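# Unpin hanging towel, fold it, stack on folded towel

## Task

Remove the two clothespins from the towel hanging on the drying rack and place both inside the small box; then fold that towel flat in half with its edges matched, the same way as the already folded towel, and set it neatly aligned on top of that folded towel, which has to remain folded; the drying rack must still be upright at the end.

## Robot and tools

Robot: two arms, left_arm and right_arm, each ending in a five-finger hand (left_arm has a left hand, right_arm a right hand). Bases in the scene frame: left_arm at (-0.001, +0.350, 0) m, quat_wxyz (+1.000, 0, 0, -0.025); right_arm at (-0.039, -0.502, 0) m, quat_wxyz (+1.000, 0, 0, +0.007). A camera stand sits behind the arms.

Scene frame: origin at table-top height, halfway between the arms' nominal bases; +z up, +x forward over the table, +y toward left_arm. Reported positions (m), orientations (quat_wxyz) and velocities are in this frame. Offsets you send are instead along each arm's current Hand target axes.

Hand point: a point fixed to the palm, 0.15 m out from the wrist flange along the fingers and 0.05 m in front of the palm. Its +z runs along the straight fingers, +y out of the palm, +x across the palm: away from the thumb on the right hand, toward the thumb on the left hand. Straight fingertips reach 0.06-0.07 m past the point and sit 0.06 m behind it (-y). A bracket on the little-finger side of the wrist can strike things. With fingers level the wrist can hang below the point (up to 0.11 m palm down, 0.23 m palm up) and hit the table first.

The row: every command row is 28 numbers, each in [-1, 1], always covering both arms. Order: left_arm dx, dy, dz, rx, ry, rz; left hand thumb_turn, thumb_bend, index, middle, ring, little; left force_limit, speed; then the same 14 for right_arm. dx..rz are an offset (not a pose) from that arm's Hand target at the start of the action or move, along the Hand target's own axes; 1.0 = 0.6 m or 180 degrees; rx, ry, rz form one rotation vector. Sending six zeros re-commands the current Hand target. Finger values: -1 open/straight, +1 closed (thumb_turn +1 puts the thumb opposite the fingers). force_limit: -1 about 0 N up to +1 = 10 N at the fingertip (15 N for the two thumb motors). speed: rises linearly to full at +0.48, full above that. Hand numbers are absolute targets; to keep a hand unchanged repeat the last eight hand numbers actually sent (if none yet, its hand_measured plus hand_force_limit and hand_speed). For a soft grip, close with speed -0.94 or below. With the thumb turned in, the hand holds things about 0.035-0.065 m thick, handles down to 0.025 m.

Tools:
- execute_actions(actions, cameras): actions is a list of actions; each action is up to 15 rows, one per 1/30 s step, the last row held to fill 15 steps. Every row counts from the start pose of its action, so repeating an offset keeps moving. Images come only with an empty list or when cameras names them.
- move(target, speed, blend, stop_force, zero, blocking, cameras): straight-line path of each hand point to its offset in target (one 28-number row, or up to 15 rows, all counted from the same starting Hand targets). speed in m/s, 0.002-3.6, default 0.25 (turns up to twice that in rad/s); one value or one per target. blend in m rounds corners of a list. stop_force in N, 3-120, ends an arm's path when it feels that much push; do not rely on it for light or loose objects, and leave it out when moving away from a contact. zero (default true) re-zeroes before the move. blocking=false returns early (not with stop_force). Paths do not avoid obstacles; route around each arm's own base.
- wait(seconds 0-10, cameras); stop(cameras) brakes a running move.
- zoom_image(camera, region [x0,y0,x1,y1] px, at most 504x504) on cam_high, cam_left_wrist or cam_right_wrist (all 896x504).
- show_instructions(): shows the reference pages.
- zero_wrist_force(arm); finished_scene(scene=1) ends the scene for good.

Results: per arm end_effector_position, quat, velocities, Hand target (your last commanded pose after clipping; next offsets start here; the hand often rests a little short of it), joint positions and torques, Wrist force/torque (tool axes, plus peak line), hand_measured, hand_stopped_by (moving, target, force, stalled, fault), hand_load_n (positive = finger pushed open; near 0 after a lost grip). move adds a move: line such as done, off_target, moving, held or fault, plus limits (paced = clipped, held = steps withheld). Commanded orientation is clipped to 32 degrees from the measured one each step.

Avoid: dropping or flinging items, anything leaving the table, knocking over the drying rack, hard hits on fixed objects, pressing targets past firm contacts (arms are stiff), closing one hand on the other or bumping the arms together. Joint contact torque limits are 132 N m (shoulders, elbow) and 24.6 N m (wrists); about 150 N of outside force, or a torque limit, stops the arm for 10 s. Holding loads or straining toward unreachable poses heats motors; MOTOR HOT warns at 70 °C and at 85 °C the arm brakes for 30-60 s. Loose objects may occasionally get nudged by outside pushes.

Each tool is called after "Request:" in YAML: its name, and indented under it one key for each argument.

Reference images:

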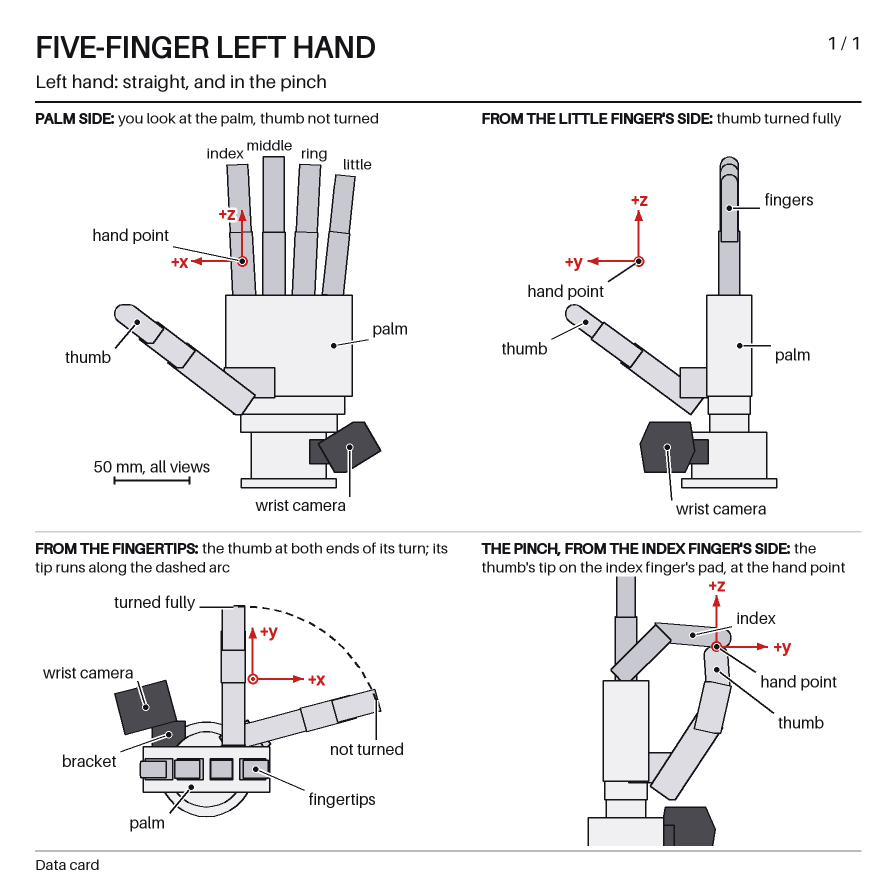

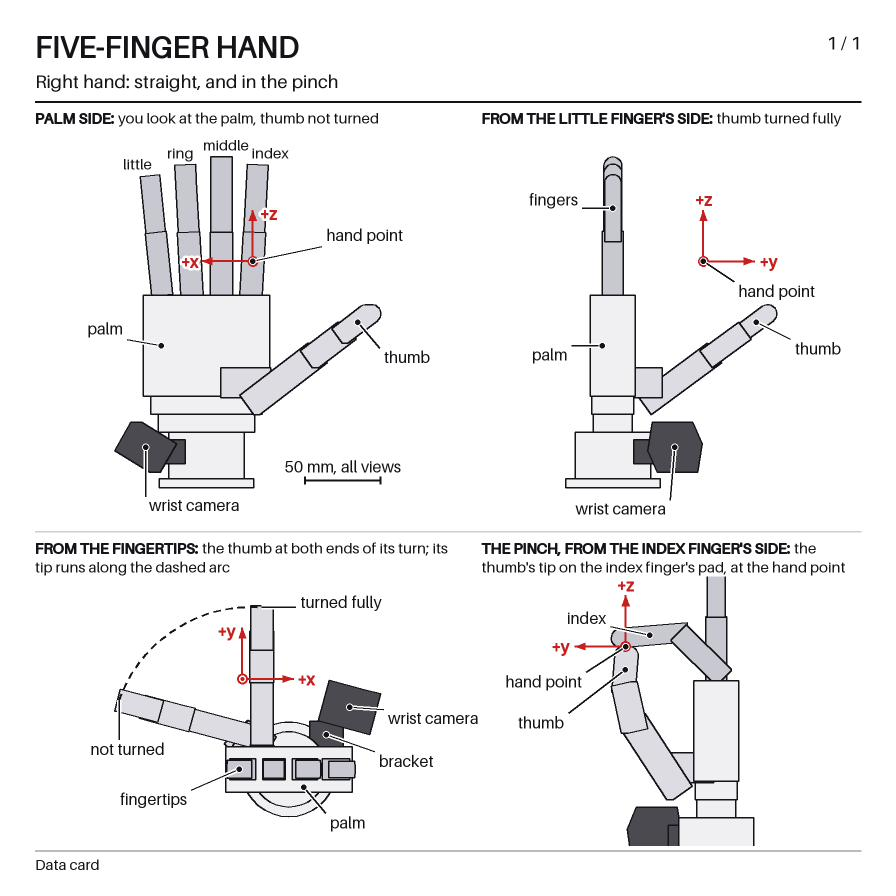

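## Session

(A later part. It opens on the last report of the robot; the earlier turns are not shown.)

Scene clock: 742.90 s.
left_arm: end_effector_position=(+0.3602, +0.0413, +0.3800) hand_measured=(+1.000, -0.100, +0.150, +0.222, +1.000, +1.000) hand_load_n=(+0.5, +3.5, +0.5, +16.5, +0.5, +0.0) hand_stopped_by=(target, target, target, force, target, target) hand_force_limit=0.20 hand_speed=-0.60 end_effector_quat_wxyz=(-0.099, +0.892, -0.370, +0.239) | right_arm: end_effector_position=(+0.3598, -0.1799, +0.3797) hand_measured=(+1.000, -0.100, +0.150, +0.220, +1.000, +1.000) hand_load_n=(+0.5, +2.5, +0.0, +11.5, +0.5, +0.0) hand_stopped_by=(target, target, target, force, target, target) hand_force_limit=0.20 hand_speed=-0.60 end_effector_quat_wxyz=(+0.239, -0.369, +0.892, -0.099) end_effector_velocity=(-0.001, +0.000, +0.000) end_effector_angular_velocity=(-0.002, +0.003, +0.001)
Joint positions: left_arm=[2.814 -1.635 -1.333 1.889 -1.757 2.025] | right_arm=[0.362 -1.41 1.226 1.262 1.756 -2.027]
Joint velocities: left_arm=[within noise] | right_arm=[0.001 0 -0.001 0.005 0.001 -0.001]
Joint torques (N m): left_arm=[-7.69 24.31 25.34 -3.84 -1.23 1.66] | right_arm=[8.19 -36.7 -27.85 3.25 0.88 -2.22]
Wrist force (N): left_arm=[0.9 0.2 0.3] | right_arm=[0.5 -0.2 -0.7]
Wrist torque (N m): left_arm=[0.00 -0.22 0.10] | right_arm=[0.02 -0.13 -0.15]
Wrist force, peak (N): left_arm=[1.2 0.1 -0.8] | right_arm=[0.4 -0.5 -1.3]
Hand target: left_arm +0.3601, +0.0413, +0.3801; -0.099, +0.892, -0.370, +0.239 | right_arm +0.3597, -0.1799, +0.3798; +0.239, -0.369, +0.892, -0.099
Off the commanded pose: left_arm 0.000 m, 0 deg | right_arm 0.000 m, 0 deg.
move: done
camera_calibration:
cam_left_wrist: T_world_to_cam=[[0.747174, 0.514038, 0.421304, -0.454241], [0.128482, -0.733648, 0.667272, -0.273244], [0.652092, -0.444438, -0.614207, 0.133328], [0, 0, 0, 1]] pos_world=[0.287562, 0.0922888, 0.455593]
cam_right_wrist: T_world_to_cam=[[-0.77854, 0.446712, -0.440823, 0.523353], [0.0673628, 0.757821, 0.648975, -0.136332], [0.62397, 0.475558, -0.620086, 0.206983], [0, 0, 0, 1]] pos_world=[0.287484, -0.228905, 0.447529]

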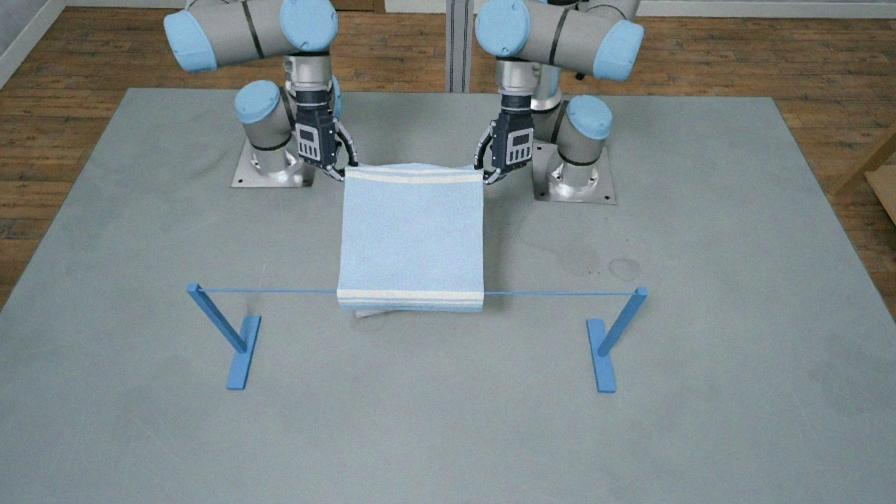

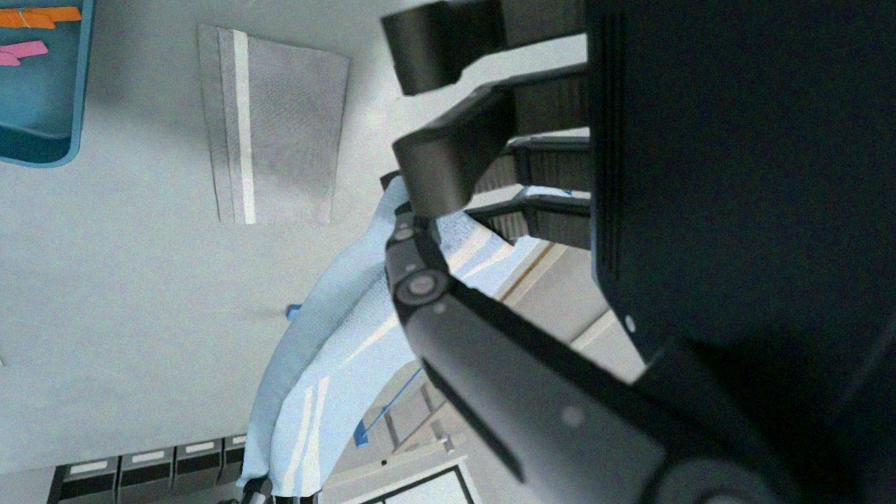

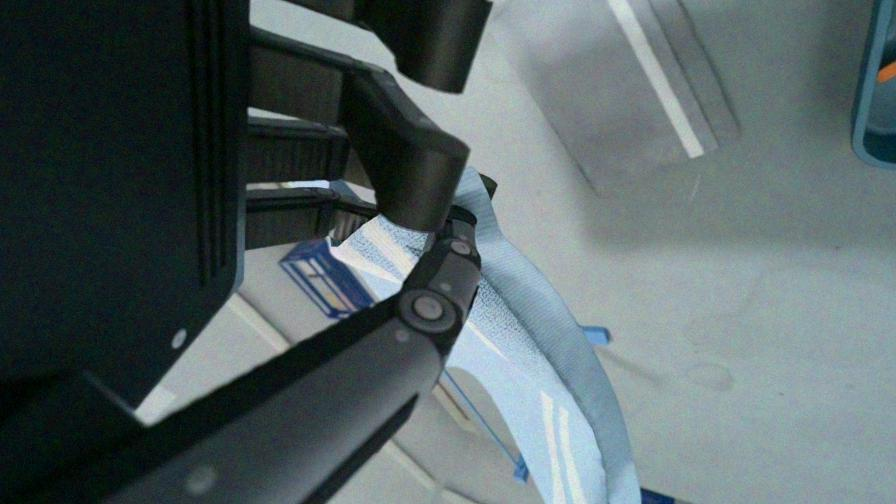

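Request:
move:
  target: [0.0297,-0.0297,-0.2065,0,0,0,1,-0.1,0.15,0.5,1,1,0.2,-0.6,-0.0303,-0.0303,-0.2066,0,0,0,1,-0.1,0.15,0.5,1,1,0.2,-0.6]
  speed: 0.07
  cameras: ["all"]

Scene clock: 755.97 s.
left_arm: end_effector_position=(+0.3201, +0.0412, +0.4999) hand_measured=(+1.000, -0.100, +0.150, +0.222, +1.000, +1.000) hand_load_n=(+0.5, +3.5, +0.5, +16.5, +0.0, +0.0) hand_stopped_by=(target, target, target, force, target, target) hand_force_limit=0.20 hand_speed=-0.60 end_effector_quat_wxyz=(-0.099, +0.892, -0.370, +0.239) | right_arm: end_effector_position=(+0.3199, -0.1797, +0.4999) hand_measured=(+1.000, -0.100, +0.150, +0.220, +1.000, +1.000) hand_load_n=(+0.0, +2.5, +0.5, +11.5, +0.0, +0.5) hand_stopped_by=(target, target, target, force, target, target) hand_force_limit=0.20 hand_speed=-0.60 end_effector_quat_wxyz=(+0.239, -0.369, +0.892, -0.099)
Joint positions: left_arm=[2.763 -1.665 -0.978 1.554 -1.781 1.979] | right_arm=[0.406 -1.376 0.859 1.602 1.777 -1.987]
Joint torques (N m): left_arm=[6.72 28.65 24.04 -1.87 0.65 1.58] | right_arm=[-10.35 -36.95 -25.36 2.35 -0.24 -2.1]
Wrist force (N): left_arm=[0.7 0.1 0.6] | right_arm=[0.3 -0.2 -0.7]
Wrist torque (N m): left_arm=[-0.03 -0.14 0.10] | right_arm=[0.04 -0.10 -0.12]
Wrist force, peak (N): left_arm=[1.2 0.3 0.6] | right_arm=[0.1 -0.1 -1.6]
Hand target: left_arm +0.3201, +0.0412, +0.5000; -0.099, +0.892, -0.370, +0.239 | right_arm +0.3199, -0.1798, +0.5000; +0.239, -0.369, +0.892, -0.099
Off the commanded pose: left_arm 0.000 m, 0 deg | right_arm 0.000 m, 0 deg.
move: done
camera_calibration:
cam_left_wrist: T_world_to_cam=[[0.74727, 0.513862, 0.421346, -0.474723], [0.128408, -0.733771, 0.667152, -0.348145], [0.651996, -0.444439, -0.614309, 0.233114], [0, 0, 0, 1]] pos_world=[0.247462, 0.0920882, 0.575493]
cam_right_wrist: T_world_to_cam=[[-0.778679, 0.446464, -0.440827, 0.545122], [0.0671689, 0.757881, 0.648925, -0.211648], [0.623817, 0.475695, -0.620135, 0.306353], [0, 0, 0, 1]] pos_world=[0.247583, -0.228704, 0.567629]

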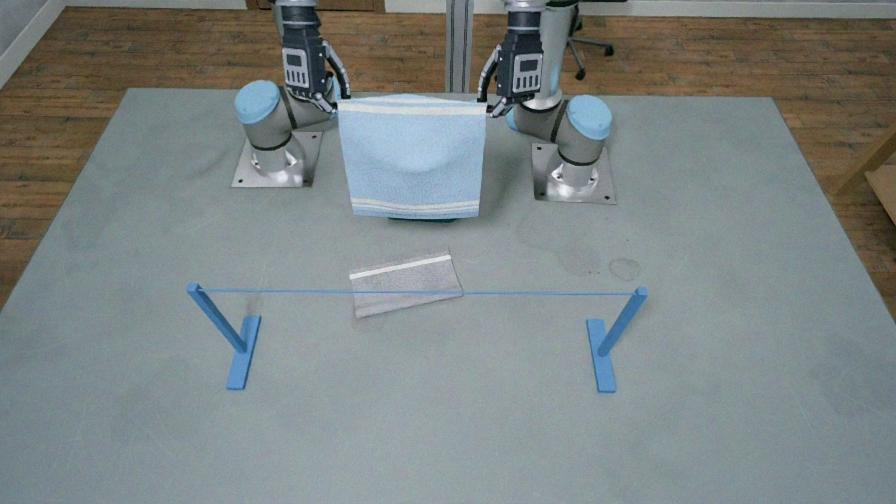

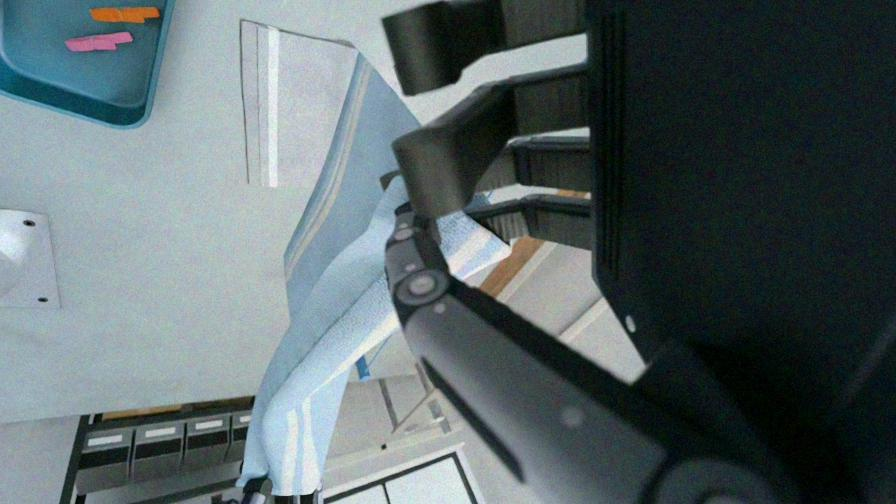

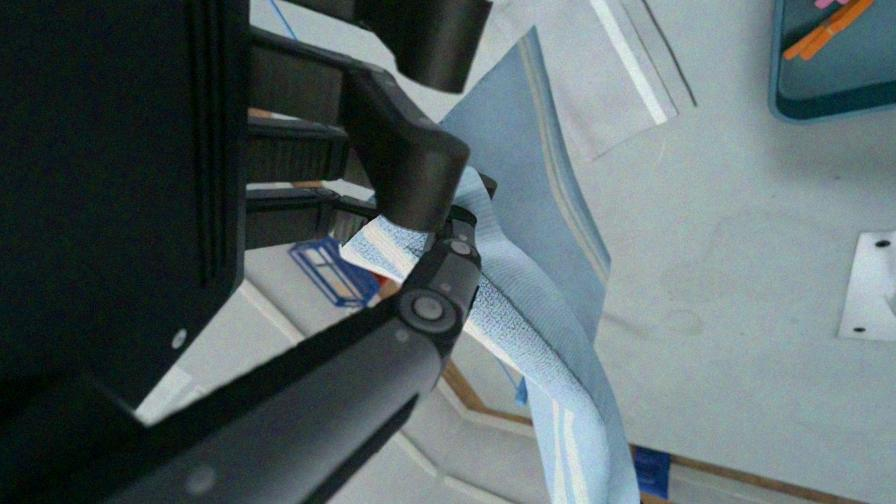

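Request:
zoom_image:
  camera: "cam_left_wrist"
  region: [200, 0, 440, 200]

Request:
zoom_image:
  camera: "cam_right_wrist"
  region: [500, 0, 740, 200]

Request:
zoom_image:
  camera: "cam_high"
  region: [320, 80, 520, 340]

Scaled by 2.100 from the camera's 896x504 image, which has a finer 1280x720 frame.

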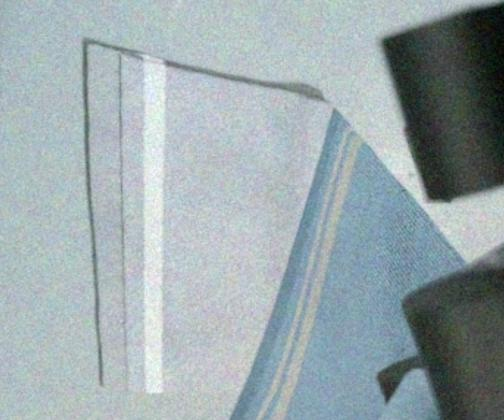

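Scaled by 2.100 from the camera's 896x504 image, which has a finer 1280x720 frame.

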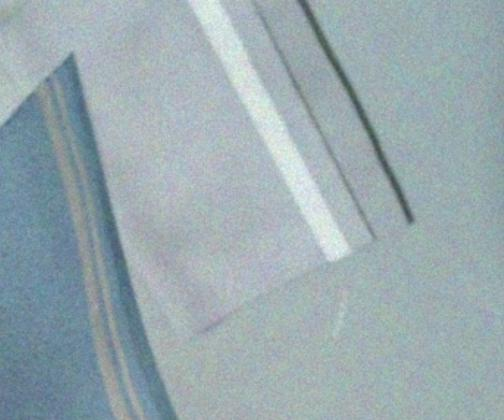

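Scaled by 1.938 from the camera's 896x504 image, which has a finer 1280x720 frame.

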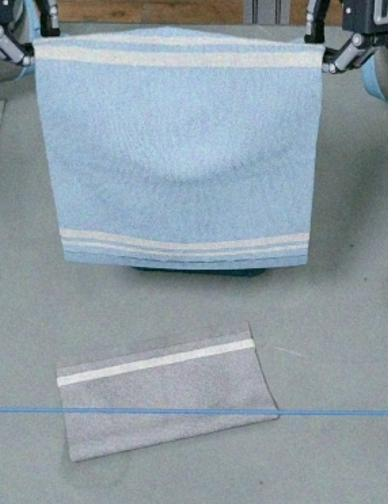

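Request:
move:
  target: [-0.0228,0.1628,0.0993,0.0293,-0.0293,-0.0717,1,-0.1,0.15,0.5,1,1,0.2,-0.6,0.0952,-0.0252,0.1466,-0.0293,-0.0293,-0.0717,1,-0.1,0.15,0.5,1,1,0.2,-0.6]
  speed: 0.08
  cameras: ["all"]

Scene clock: 768.37 s.
left_arm: end_effector_position=(+0.2816, -0.0181, +0.4090) hand_measured=(+1.000, -0.100, +0.150, +0.222, +1.000, +1.000) hand_load_n=(+0.5, +3.0, +0.0, +16.5, +0.0, +0.0) hand_stopped_by=(target, target, target, force, target, target) hand_force_limit=0.20 hand_speed=-0.60 end_effector_quat_wxyz=(-0.130, +0.933, -0.251, +0.224) | right_arm: end_effector_position=(+0.3382, -0.2310, +0.4091) hand_measured=(+1.000, -0.100, +0.150, +0.220, +1.000, +1.000) hand_load_n=(+0.0, +2.5, +0.5, +11.5, +0.5, +0.0) hand_stopped_by=(target, target, target, force, target, target) hand_force_limit=0.20 hand_speed=-0.60 end_effector_quat_wxyz=(+0.250, -0.482, +0.837, -0.068)
Joint positions: left_arm=[2.442 -1.707 -1.225 1.658 -2.008 1.413] | right_arm=[0.146 -1.519 1.264 1.303 1.521 -2.443]
Joint torques (N m): left_arm=[-5.01 27.29 23.31 -4.12 0.5 -1.71] | right_arm=[4.2 -13.04 -18.35 1.65 -0.24 -1.81]
Wrist force (N): left_arm=[1.3 1.2 0.2] | right_arm=[0.6 -0.1 -0.2]
Wrist torque (N m): left_arm=[0.16 -0.27 -0.06] | right_arm=[0.03 -0.17 -0.08]
Wrist force, peak (N): left_arm=[0.8 2.0 0.4] | right_arm=[1.0 -0.1 -1.0]
Hand target: left_arm +0.2816, -0.0181, +0.4090; -0.130, +0.933, -0.251, +0.224 | right_arm +0.3382, -0.2309, +0.4090; +0.250, -0.482, +0.837, -0.068
Off the commanded pose: left_arm 0.000 m, 0 deg | right_arm 0.000 m, 0 deg.
move: done
camera_calibration:
cam_left_wrist: T_world_to_cam=[[0.590006, 0.688595, 0.421581, -0.329884], [0.312588, -0.676239, 0.667075, -0.376889], [0.744434, -0.261797, -0.614231, 0.15321], [0, 0, 0, 1]] pos_world=[0.19839, 0.012399, 0.484592]
cam_right_wrist: T_world_to_cam=[[-0.867173, 0.231396, -0.440983, 0.52257], [-0.129896, 0.749748, 0.648849, -0.0503809], [0.480768, 0.619947, -0.620104, 0.344772], [0, 0, 0, 1]] pos_world=[0.280859, -0.296888, 0.476929]

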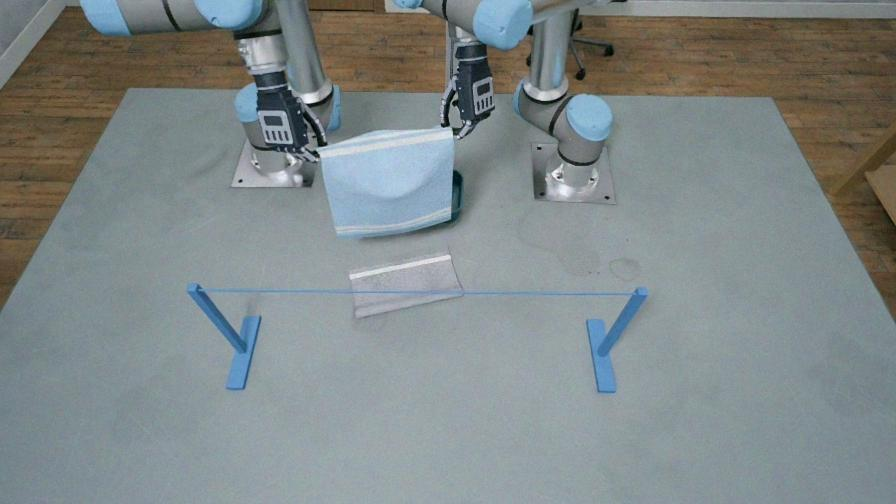

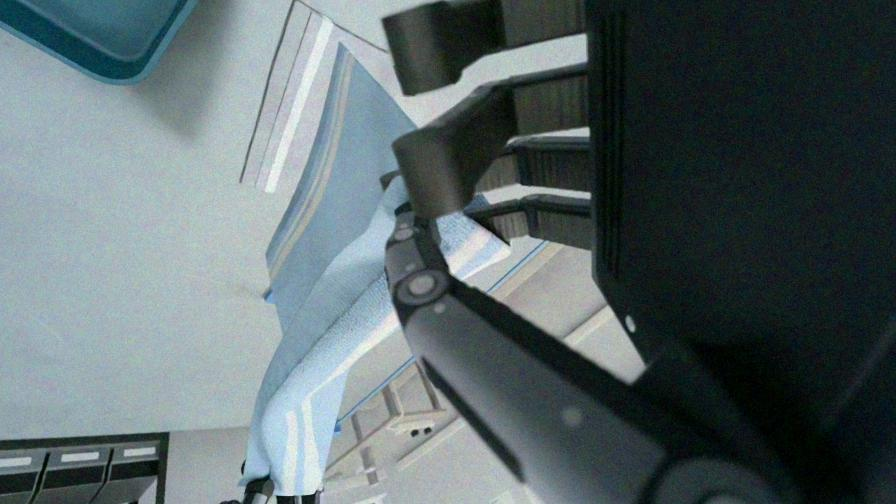

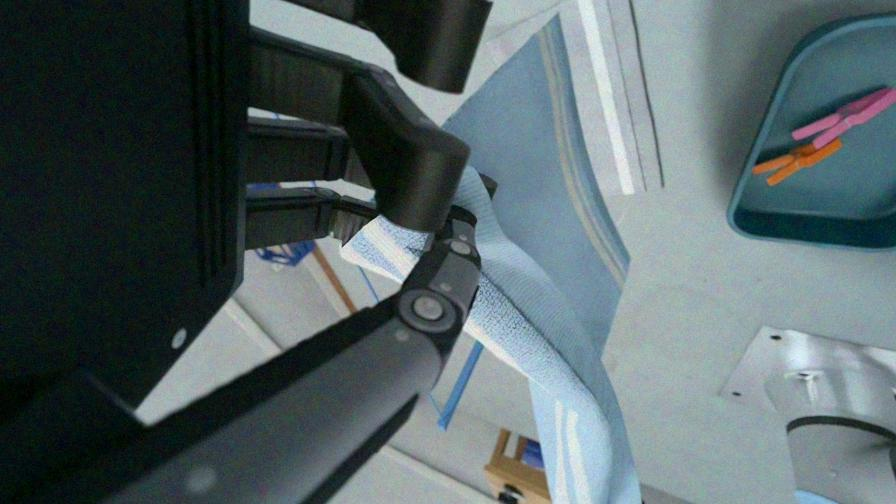

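Request:
execute_actions:
  actions: []

Scene clock: 789.63 s.
left_arm: end_effector_position=(+0.2816, -0.0181, +0.4090) hand_measured=(+1.000, -0.100, +0.150, +0.222, +1.000, +1.000) hand_load_n=(+0.5, +3.5, +0.5, +16.5, +0.0, +0.5) hand_stopped_by=(target, target, target, force, target, target) hand_force_limit=0.20 hand_speed=-0.60 end_effector_quat_wxyz=(-0.130, +0.933, -0.251, +0.224) | right_arm: end_effector_position=(+0.3382, -0.2309, +0.4090) hand_measured=(+1.000, -0.100, +0.150, +0.220, +1.000, +1.000) hand_load_n=(+0.0, +2.5, +0.5, +12.0, +0.0, +0.0) hand_stopped_by=(target, target, target, force, target, target) hand_force_limit=0.20 hand_speed=-0.60 end_effector_quat_wxyz=(+0.250, -0.482, +0.837, -0.068)
Joint positions: left_arm=[2.442 -1.707 -1.225 1.658 -2.008 1.412] | right_arm=[0.146 -1.519 1.264 1.303 1.521 -2.443]
Joint velocities: within noise
Joint torques (N m): left_arm=[-6.63 30.76 11.02 -2.96 -1.89 0.64] | right_arm=[10.6 -13.3 -12.74 -0.15 -0.36 -2.37]
Wrist force (N): left_arm=[0.8 1.2 0.2] | right_arm=[0.6 -0.2 -0.3]
Wrist torque (N m): left_arm=[0.16 -0.21 -0.05] | right_arm=[0.02 -0.17 -0.06]
Wrist force, peak (N): left_arm=[1.1 1.3 0.3] | right_arm=[0.9 -0.6 -0.6]
Hand target: left_arm +0.2816, -0.0181, +0.4090; -0.130, +0.933, -0.251, +0.224 | right_arm +0.3382, -0.2309, +0.4090; +0.250, -0.482, +0.837, -0.068
Off the commanded pose: left_arm 0.000 m, 0 deg | right_arm 0.000 m, 0 deg.
camera_calibration:
cam_left_wrist: T_world_to_cam=[[0.589859, 0.688743, 0.421544, -0.329839], [0.312716, -0.676131, 0.667125, -0.37694], [0.744497, -0.261686, -0.614203, 0.153182], [0, 0, 0, 1]] pos_world=[0.19839, 0.0123993, 0.484592]
cam_right_wrist: T_world_to_cam=[[-0.867334, 0.231133, -0.440806, 0.522494], [-0.130009, 0.749685, 0.648899, -0.0503142], [0.480447, 0.620121, -0.620178, 0.344839], [0, 0, 0, 1]] pos_world=[0.280959, -0.296887, 0.476829]

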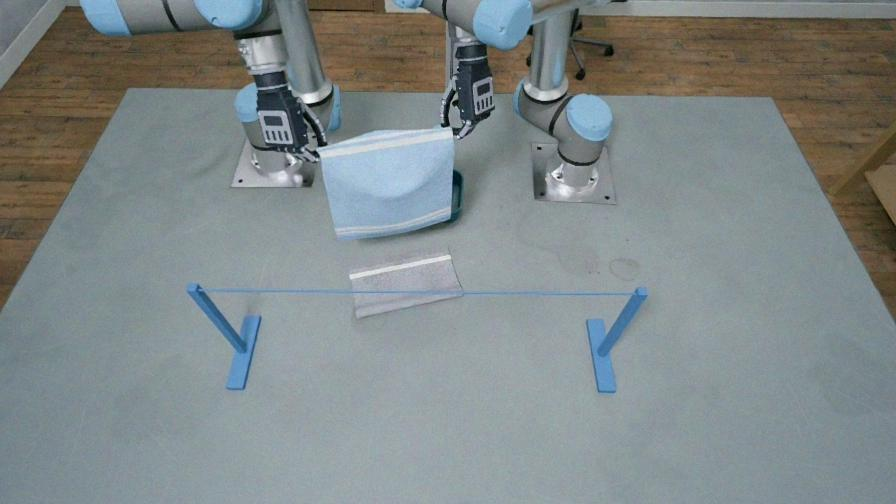

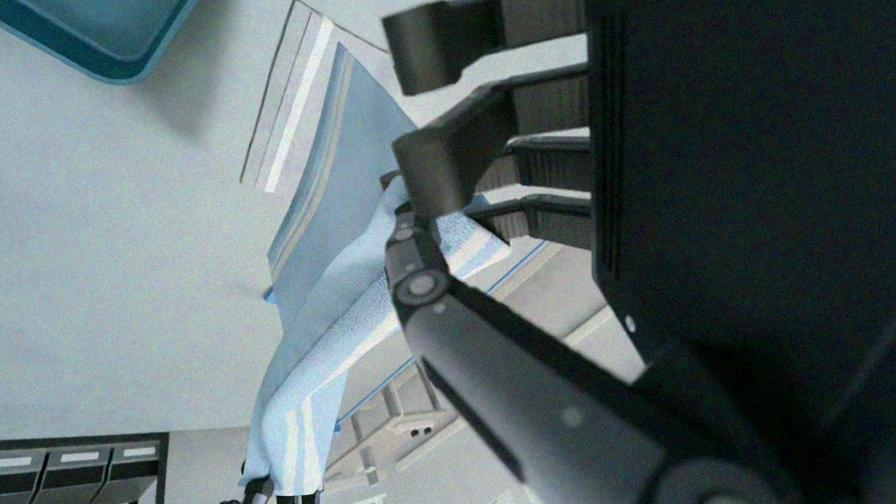

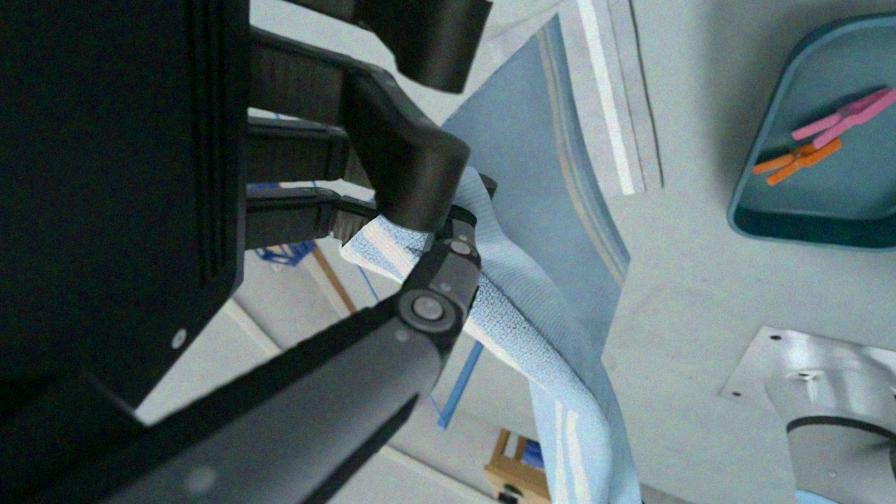

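Request:
move:
  target: [-0.02, 0.0198, -0.009, -0.07857, -0.07857, 0, 1, -0.1, 0.15, 0.5, 1, 1, 0.2, -0.6, 0.0201, 0.0201, -0.0091, -0.07857, 0.07857, 0, 1, -0.1, 0.15, 0.5, 1, 1, 0.2, -0.6]
  speed: 0.12
  cameras: ["all"]

Scene clock: 807.53 s.
left_arm: end_effector_position=(+0.2649, -0.0225, +0.4052) hand_measured=(+1.000, -0.100, +0.150, +0.222, +1.000, +1.000) hand_load_n=(+0.5, +3.5, +0.0, +16.5, +0.0, +0.0) hand_stopped_by=(target, target, target, force, target, target) hand_force_limit=0.20 hand_speed=-0.60 end_effector_quat_wxyz=(-0.044, +0.962, -0.259, +0.075) | right_arm: end_effector_position=(+0.3213, -0.2354, +0.4052) hand_measured=(+1.000, -0.100, +0.150, +0.220, +1.000, +1.000) hand_load_n=(+0.0, +2.5, +0.0, +11.5, +0.0, +0.0) hand_stopped_by=(target, target, target, force, target, target) hand_force_limit=0.20 hand_speed=-0.60 end_effector_quat_wxyz=(+0.085, -0.497, +0.863, -0.023)
Joint positions: left_arm=[2.593 -1.765 -1.152 1.461 -1.703 1.505] | right_arm=[0.164 -1.328 1.077 1.647 1.557 -2.438]
Joint torques (N m): left_arm=[-4.78 33.83 9.58 -1.27 0.41 -1.09] | right_arm=[0.95 -33.11 -14.38 3.11 -0.85 0.75]
Wrist force (N): left_arm=[0.5 0.6 0.3] | right_arm=[0.9 -0.1 -0.5]
Wrist torque (N m): left_arm=[0.03 -0.12 -0.11] | right_arm=[0.06 -0.21 -0.03]
Wrist force, peak (N): left_arm=[1.2 1.3 0.3] | right_arm=[0.9 -0.2 -0.9]
Hand target: left_arm +0.2648, -0.0225, +0.4052; -0.044, +0.962, -0.259, +0.075 | right_arm +0.3213, -0.2354, +0.4052; +0.085, -0.497, +0.863, -0.023
Off the commanded pose: left_arm 0.000 m, 0 deg | right_arm 0.000 m, 0 deg.
move: done
camera_calibration:
cam_left_wrist: T_world_to_cam=[[0.685329, 0.714502, 0.140752, -0.226361], [0.525878, -0.619266, 0.583063, -0.393332], [0.503762, -0.325572, -0.800142, 0.299838], [0, 0, 0, 1]] pos_world=[0.21093, 0.0157766, 0.501111]
cam_right_wrist: T_world_to_cam=[[-0.967572, 0.204606, -0.148121, 0.414518], [0.080497, 0.805595, 0.586972, -0.0760989], [0.239424, 0.556015, -0.795942, 0.486869], [0, 0, 0, 1]] pos_world=[0.290634, -0.294215, 0.493587]

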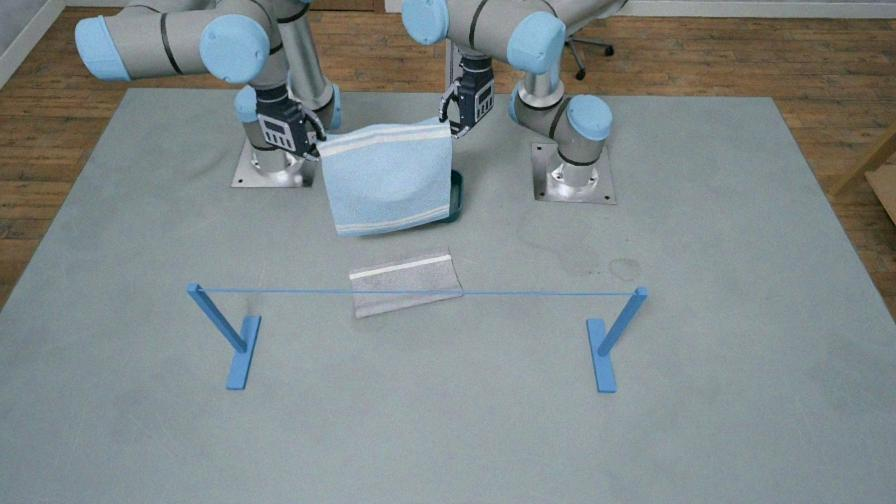

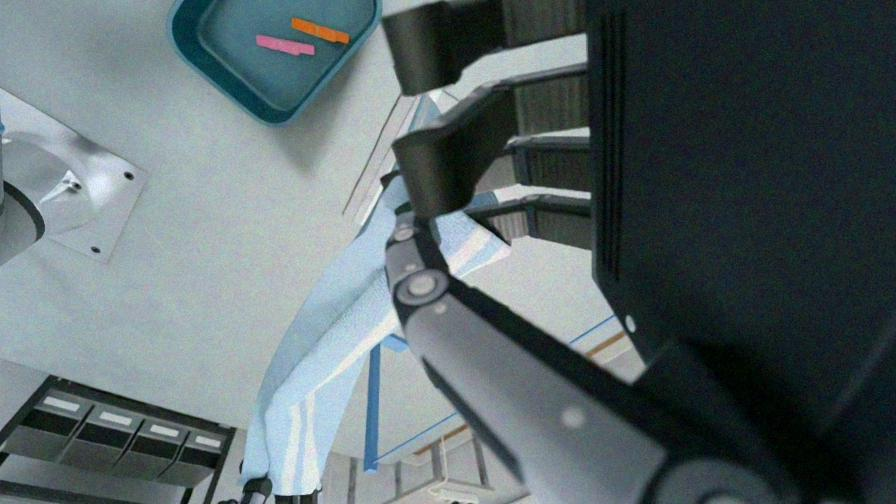

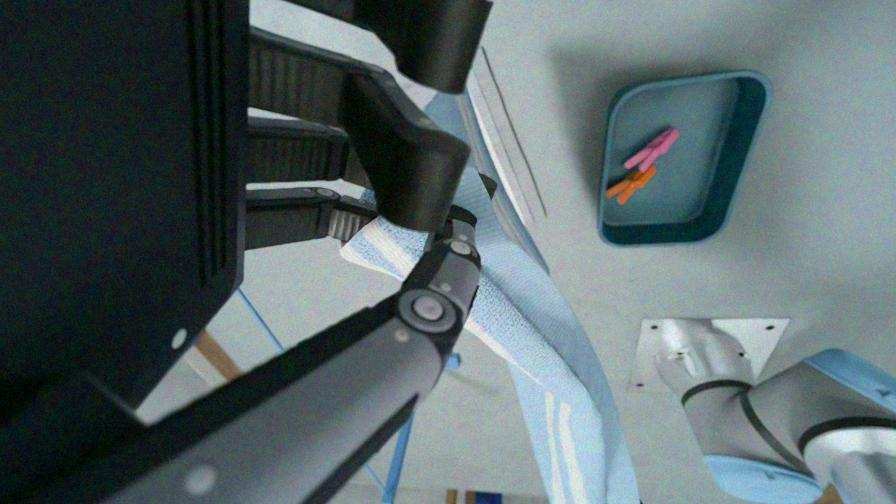

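Request:
zoom_image:
  camera: "cam_right_wrist"
  region: [380, 40, 680, 300]

Request:
zoom_image:
  camera: "cam_left_wrist"
  region: [240, 60, 540, 300]

Request:
zoom_image:
  camera: "cam_high"
  region: [230, 80, 530, 340]

Scaled by 1.680 from the camera's 896x504 image, which has a finer 1280x720 frame.

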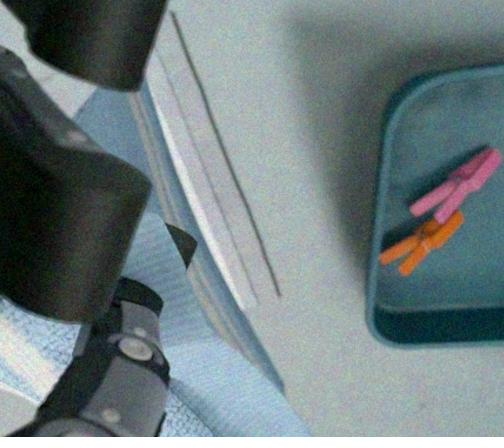

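Scaled by 1.680 from the camera's 896x504 image, which has a finer 1280x720 frame.

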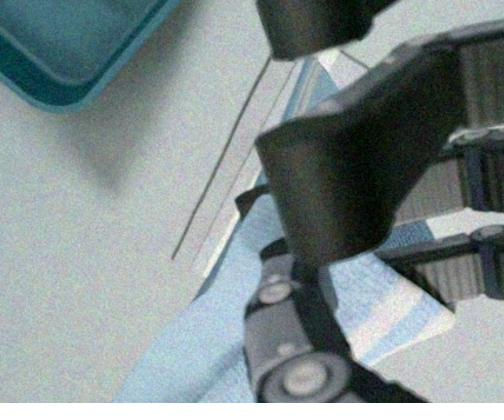

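Scaled by 1.680 from the camera's 896x504 image, which has a finer 1280x720 frame.

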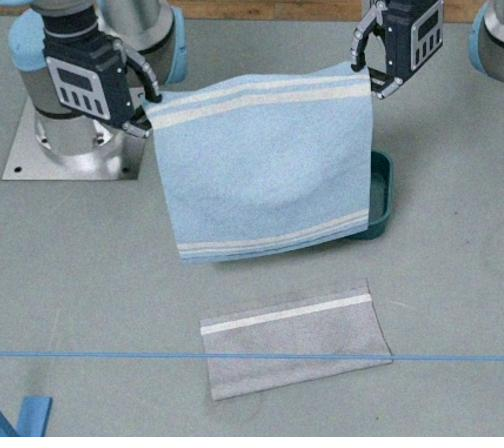

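Request:
move:
  target: [-0.01823, 0.01851, 0.14775, 0, 0, 0, 1, -0.1, 0.15, 0.5, 1, 1, 0.2, -0.6, 0.01859, 0.01863, 0.14754, 0, 0, 0, 1, -0.1, 0.15, 0.5, 1, 1, 0.2, -0.6]
  speed: 0.1
  cameras: ["all"]

Request:
zoom_image:
  camera: "cam_right_wrist"
  region: [380, 0, 680, 300]

Request:
zoom_image:
  camera: "cam_left_wrist"
  region: [240, 0, 540, 300]

Request:
zoom_image:
  camera: "cam_high"
  region: [230, 80, 530, 340]

Scene clock: 823.00 s.
left_arm: end_effector_position=(+0.2649, -0.0225, +0.3153) hand_measured=(+1.000, -0.100, +0.150, +0.222, +1.000, +1.000) hand_load_n=(+0.5, +3.5, +0.0, +16.5, +0.0, +0.0) hand_stopped_by=(target, target, target, force, target, target) hand_force_limit=0.20 hand_speed=-0.60 end_effector_quat_wxyz=(-0.044, +0.962, -0.259, +0.075) | right_arm: end_effector_position=(+0.3211, -0.2354, +0.3153) hand_measured=(+1.000, -0.100, +0.150, +0.220, +1.000, +1.000) hand_load_n=(+0.0, +2.5, +0.0, +11.5, +0.0, +0.0) hand_stopped_by=(target, target, target, force, target, target) hand_force_limit=0.20 hand_speed=-0.60 end_effector_quat_wxyz=(+0.085, -0.497, +0.863, -0.023)
Joint positions: left_arm=[2.593 -1.742 -1.411 1.696 -1.703 1.505] | right_arm=[0.163 -1.358 1.346 1.408 1.557 -2.438]
Joint torques (N m): left_arm=[4.26 22.29 11.78 -0.69 1.34 1.71] | right_arm=[-9.99 -36.04 -14.34 1.1 -1.25 -2.11]
Wrist force (N): left_arm=[0.4 0.8 0.0] | right_arm=[0.8 -0.3 -0.7]
Wrist torque (N m): left_arm=[0.10 -0.16 -0.09] | right_arm=[0.06 -0.18 -0.09]
Wrist force, peak (N): left_arm=[0.3 0.8 1.4] | right_arm=[0.6 -0.4 -1.6]
Hand target: left_arm +0.2649, -0.0225, +0.3152; -0.044, +0.962, -0.259, +0.075 | right_arm +0.3212, -0.2354, +0.3153; +0.085, -0.497, +0.863, -0.023
Off the commanded pose: left_arm 0.000 m, 0 deg | right_arm 0.000 m, 0 deg.
move: done
camera_calibration:
cam_left_wrist: T_world_to_cam=[[0.685336, 0.714516, 0.140646, -0.213597], [0.52598, -0.619254, 0.582983, -0.340852], [0.503647, -0.325562, -0.800218, 0.22801], [0, 0, 0, 1]] pos_world=[0.21083, 0.0157766, 0.411211]
cam_right_wrist: T_world_to_cam=[[-0.967637, 0.204516, -0.147821, 0.401012], [0.0806121, 0.805621, 0.586921, -0.0233049], [0.239123, 0.556011, -0.796036, 0.415596], [0, 0, 0, 1]] pos_world=[0.290534, -0.294314, 0.403786]

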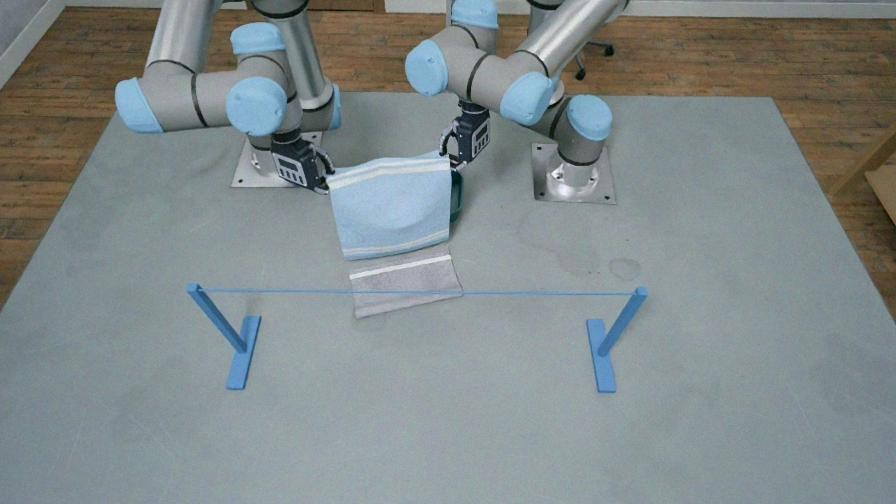

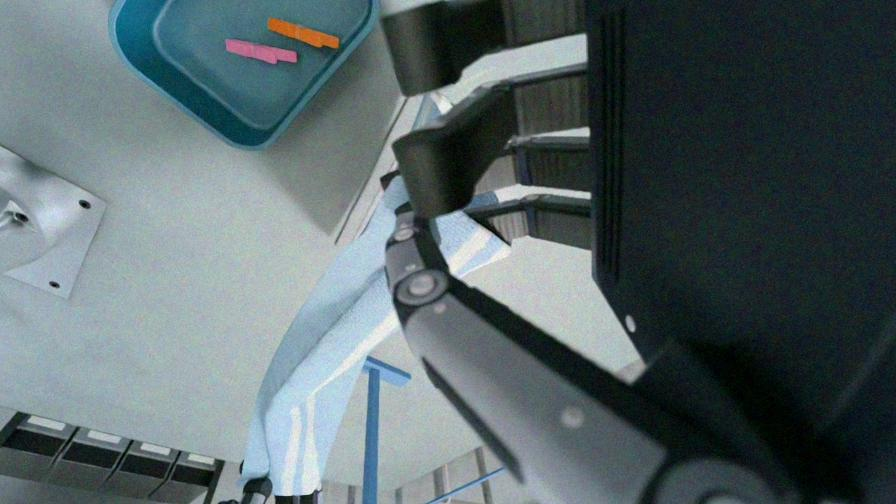

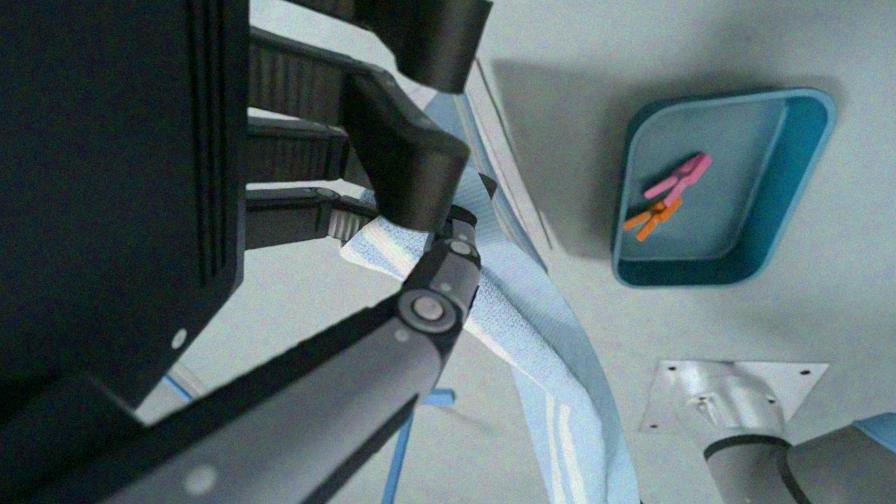

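Scaled by 1.680 from the camera's 896x504 image, which has a finer 1280x720 frame.

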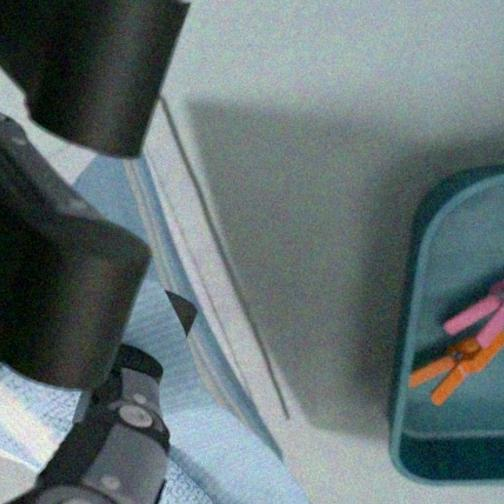

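Scaled by 1.680 from the camera's 896x504 image, which has a finer 1280x720 frame.

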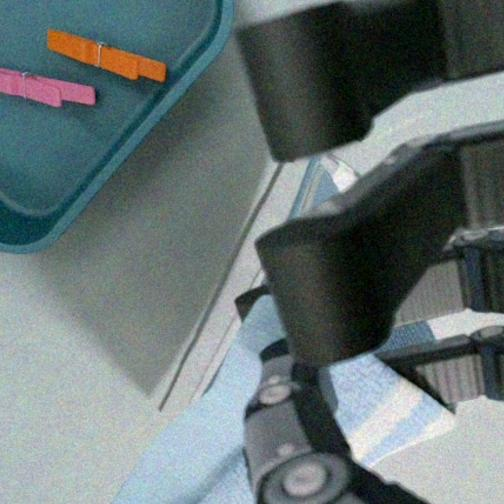

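Scaled by 1.680 from the camera's 896x504 image, which has a finer 1280x720 frame.

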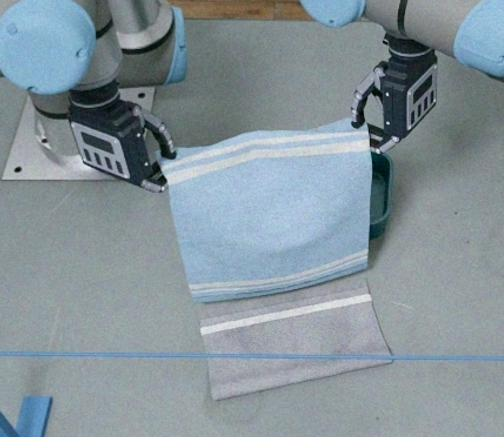

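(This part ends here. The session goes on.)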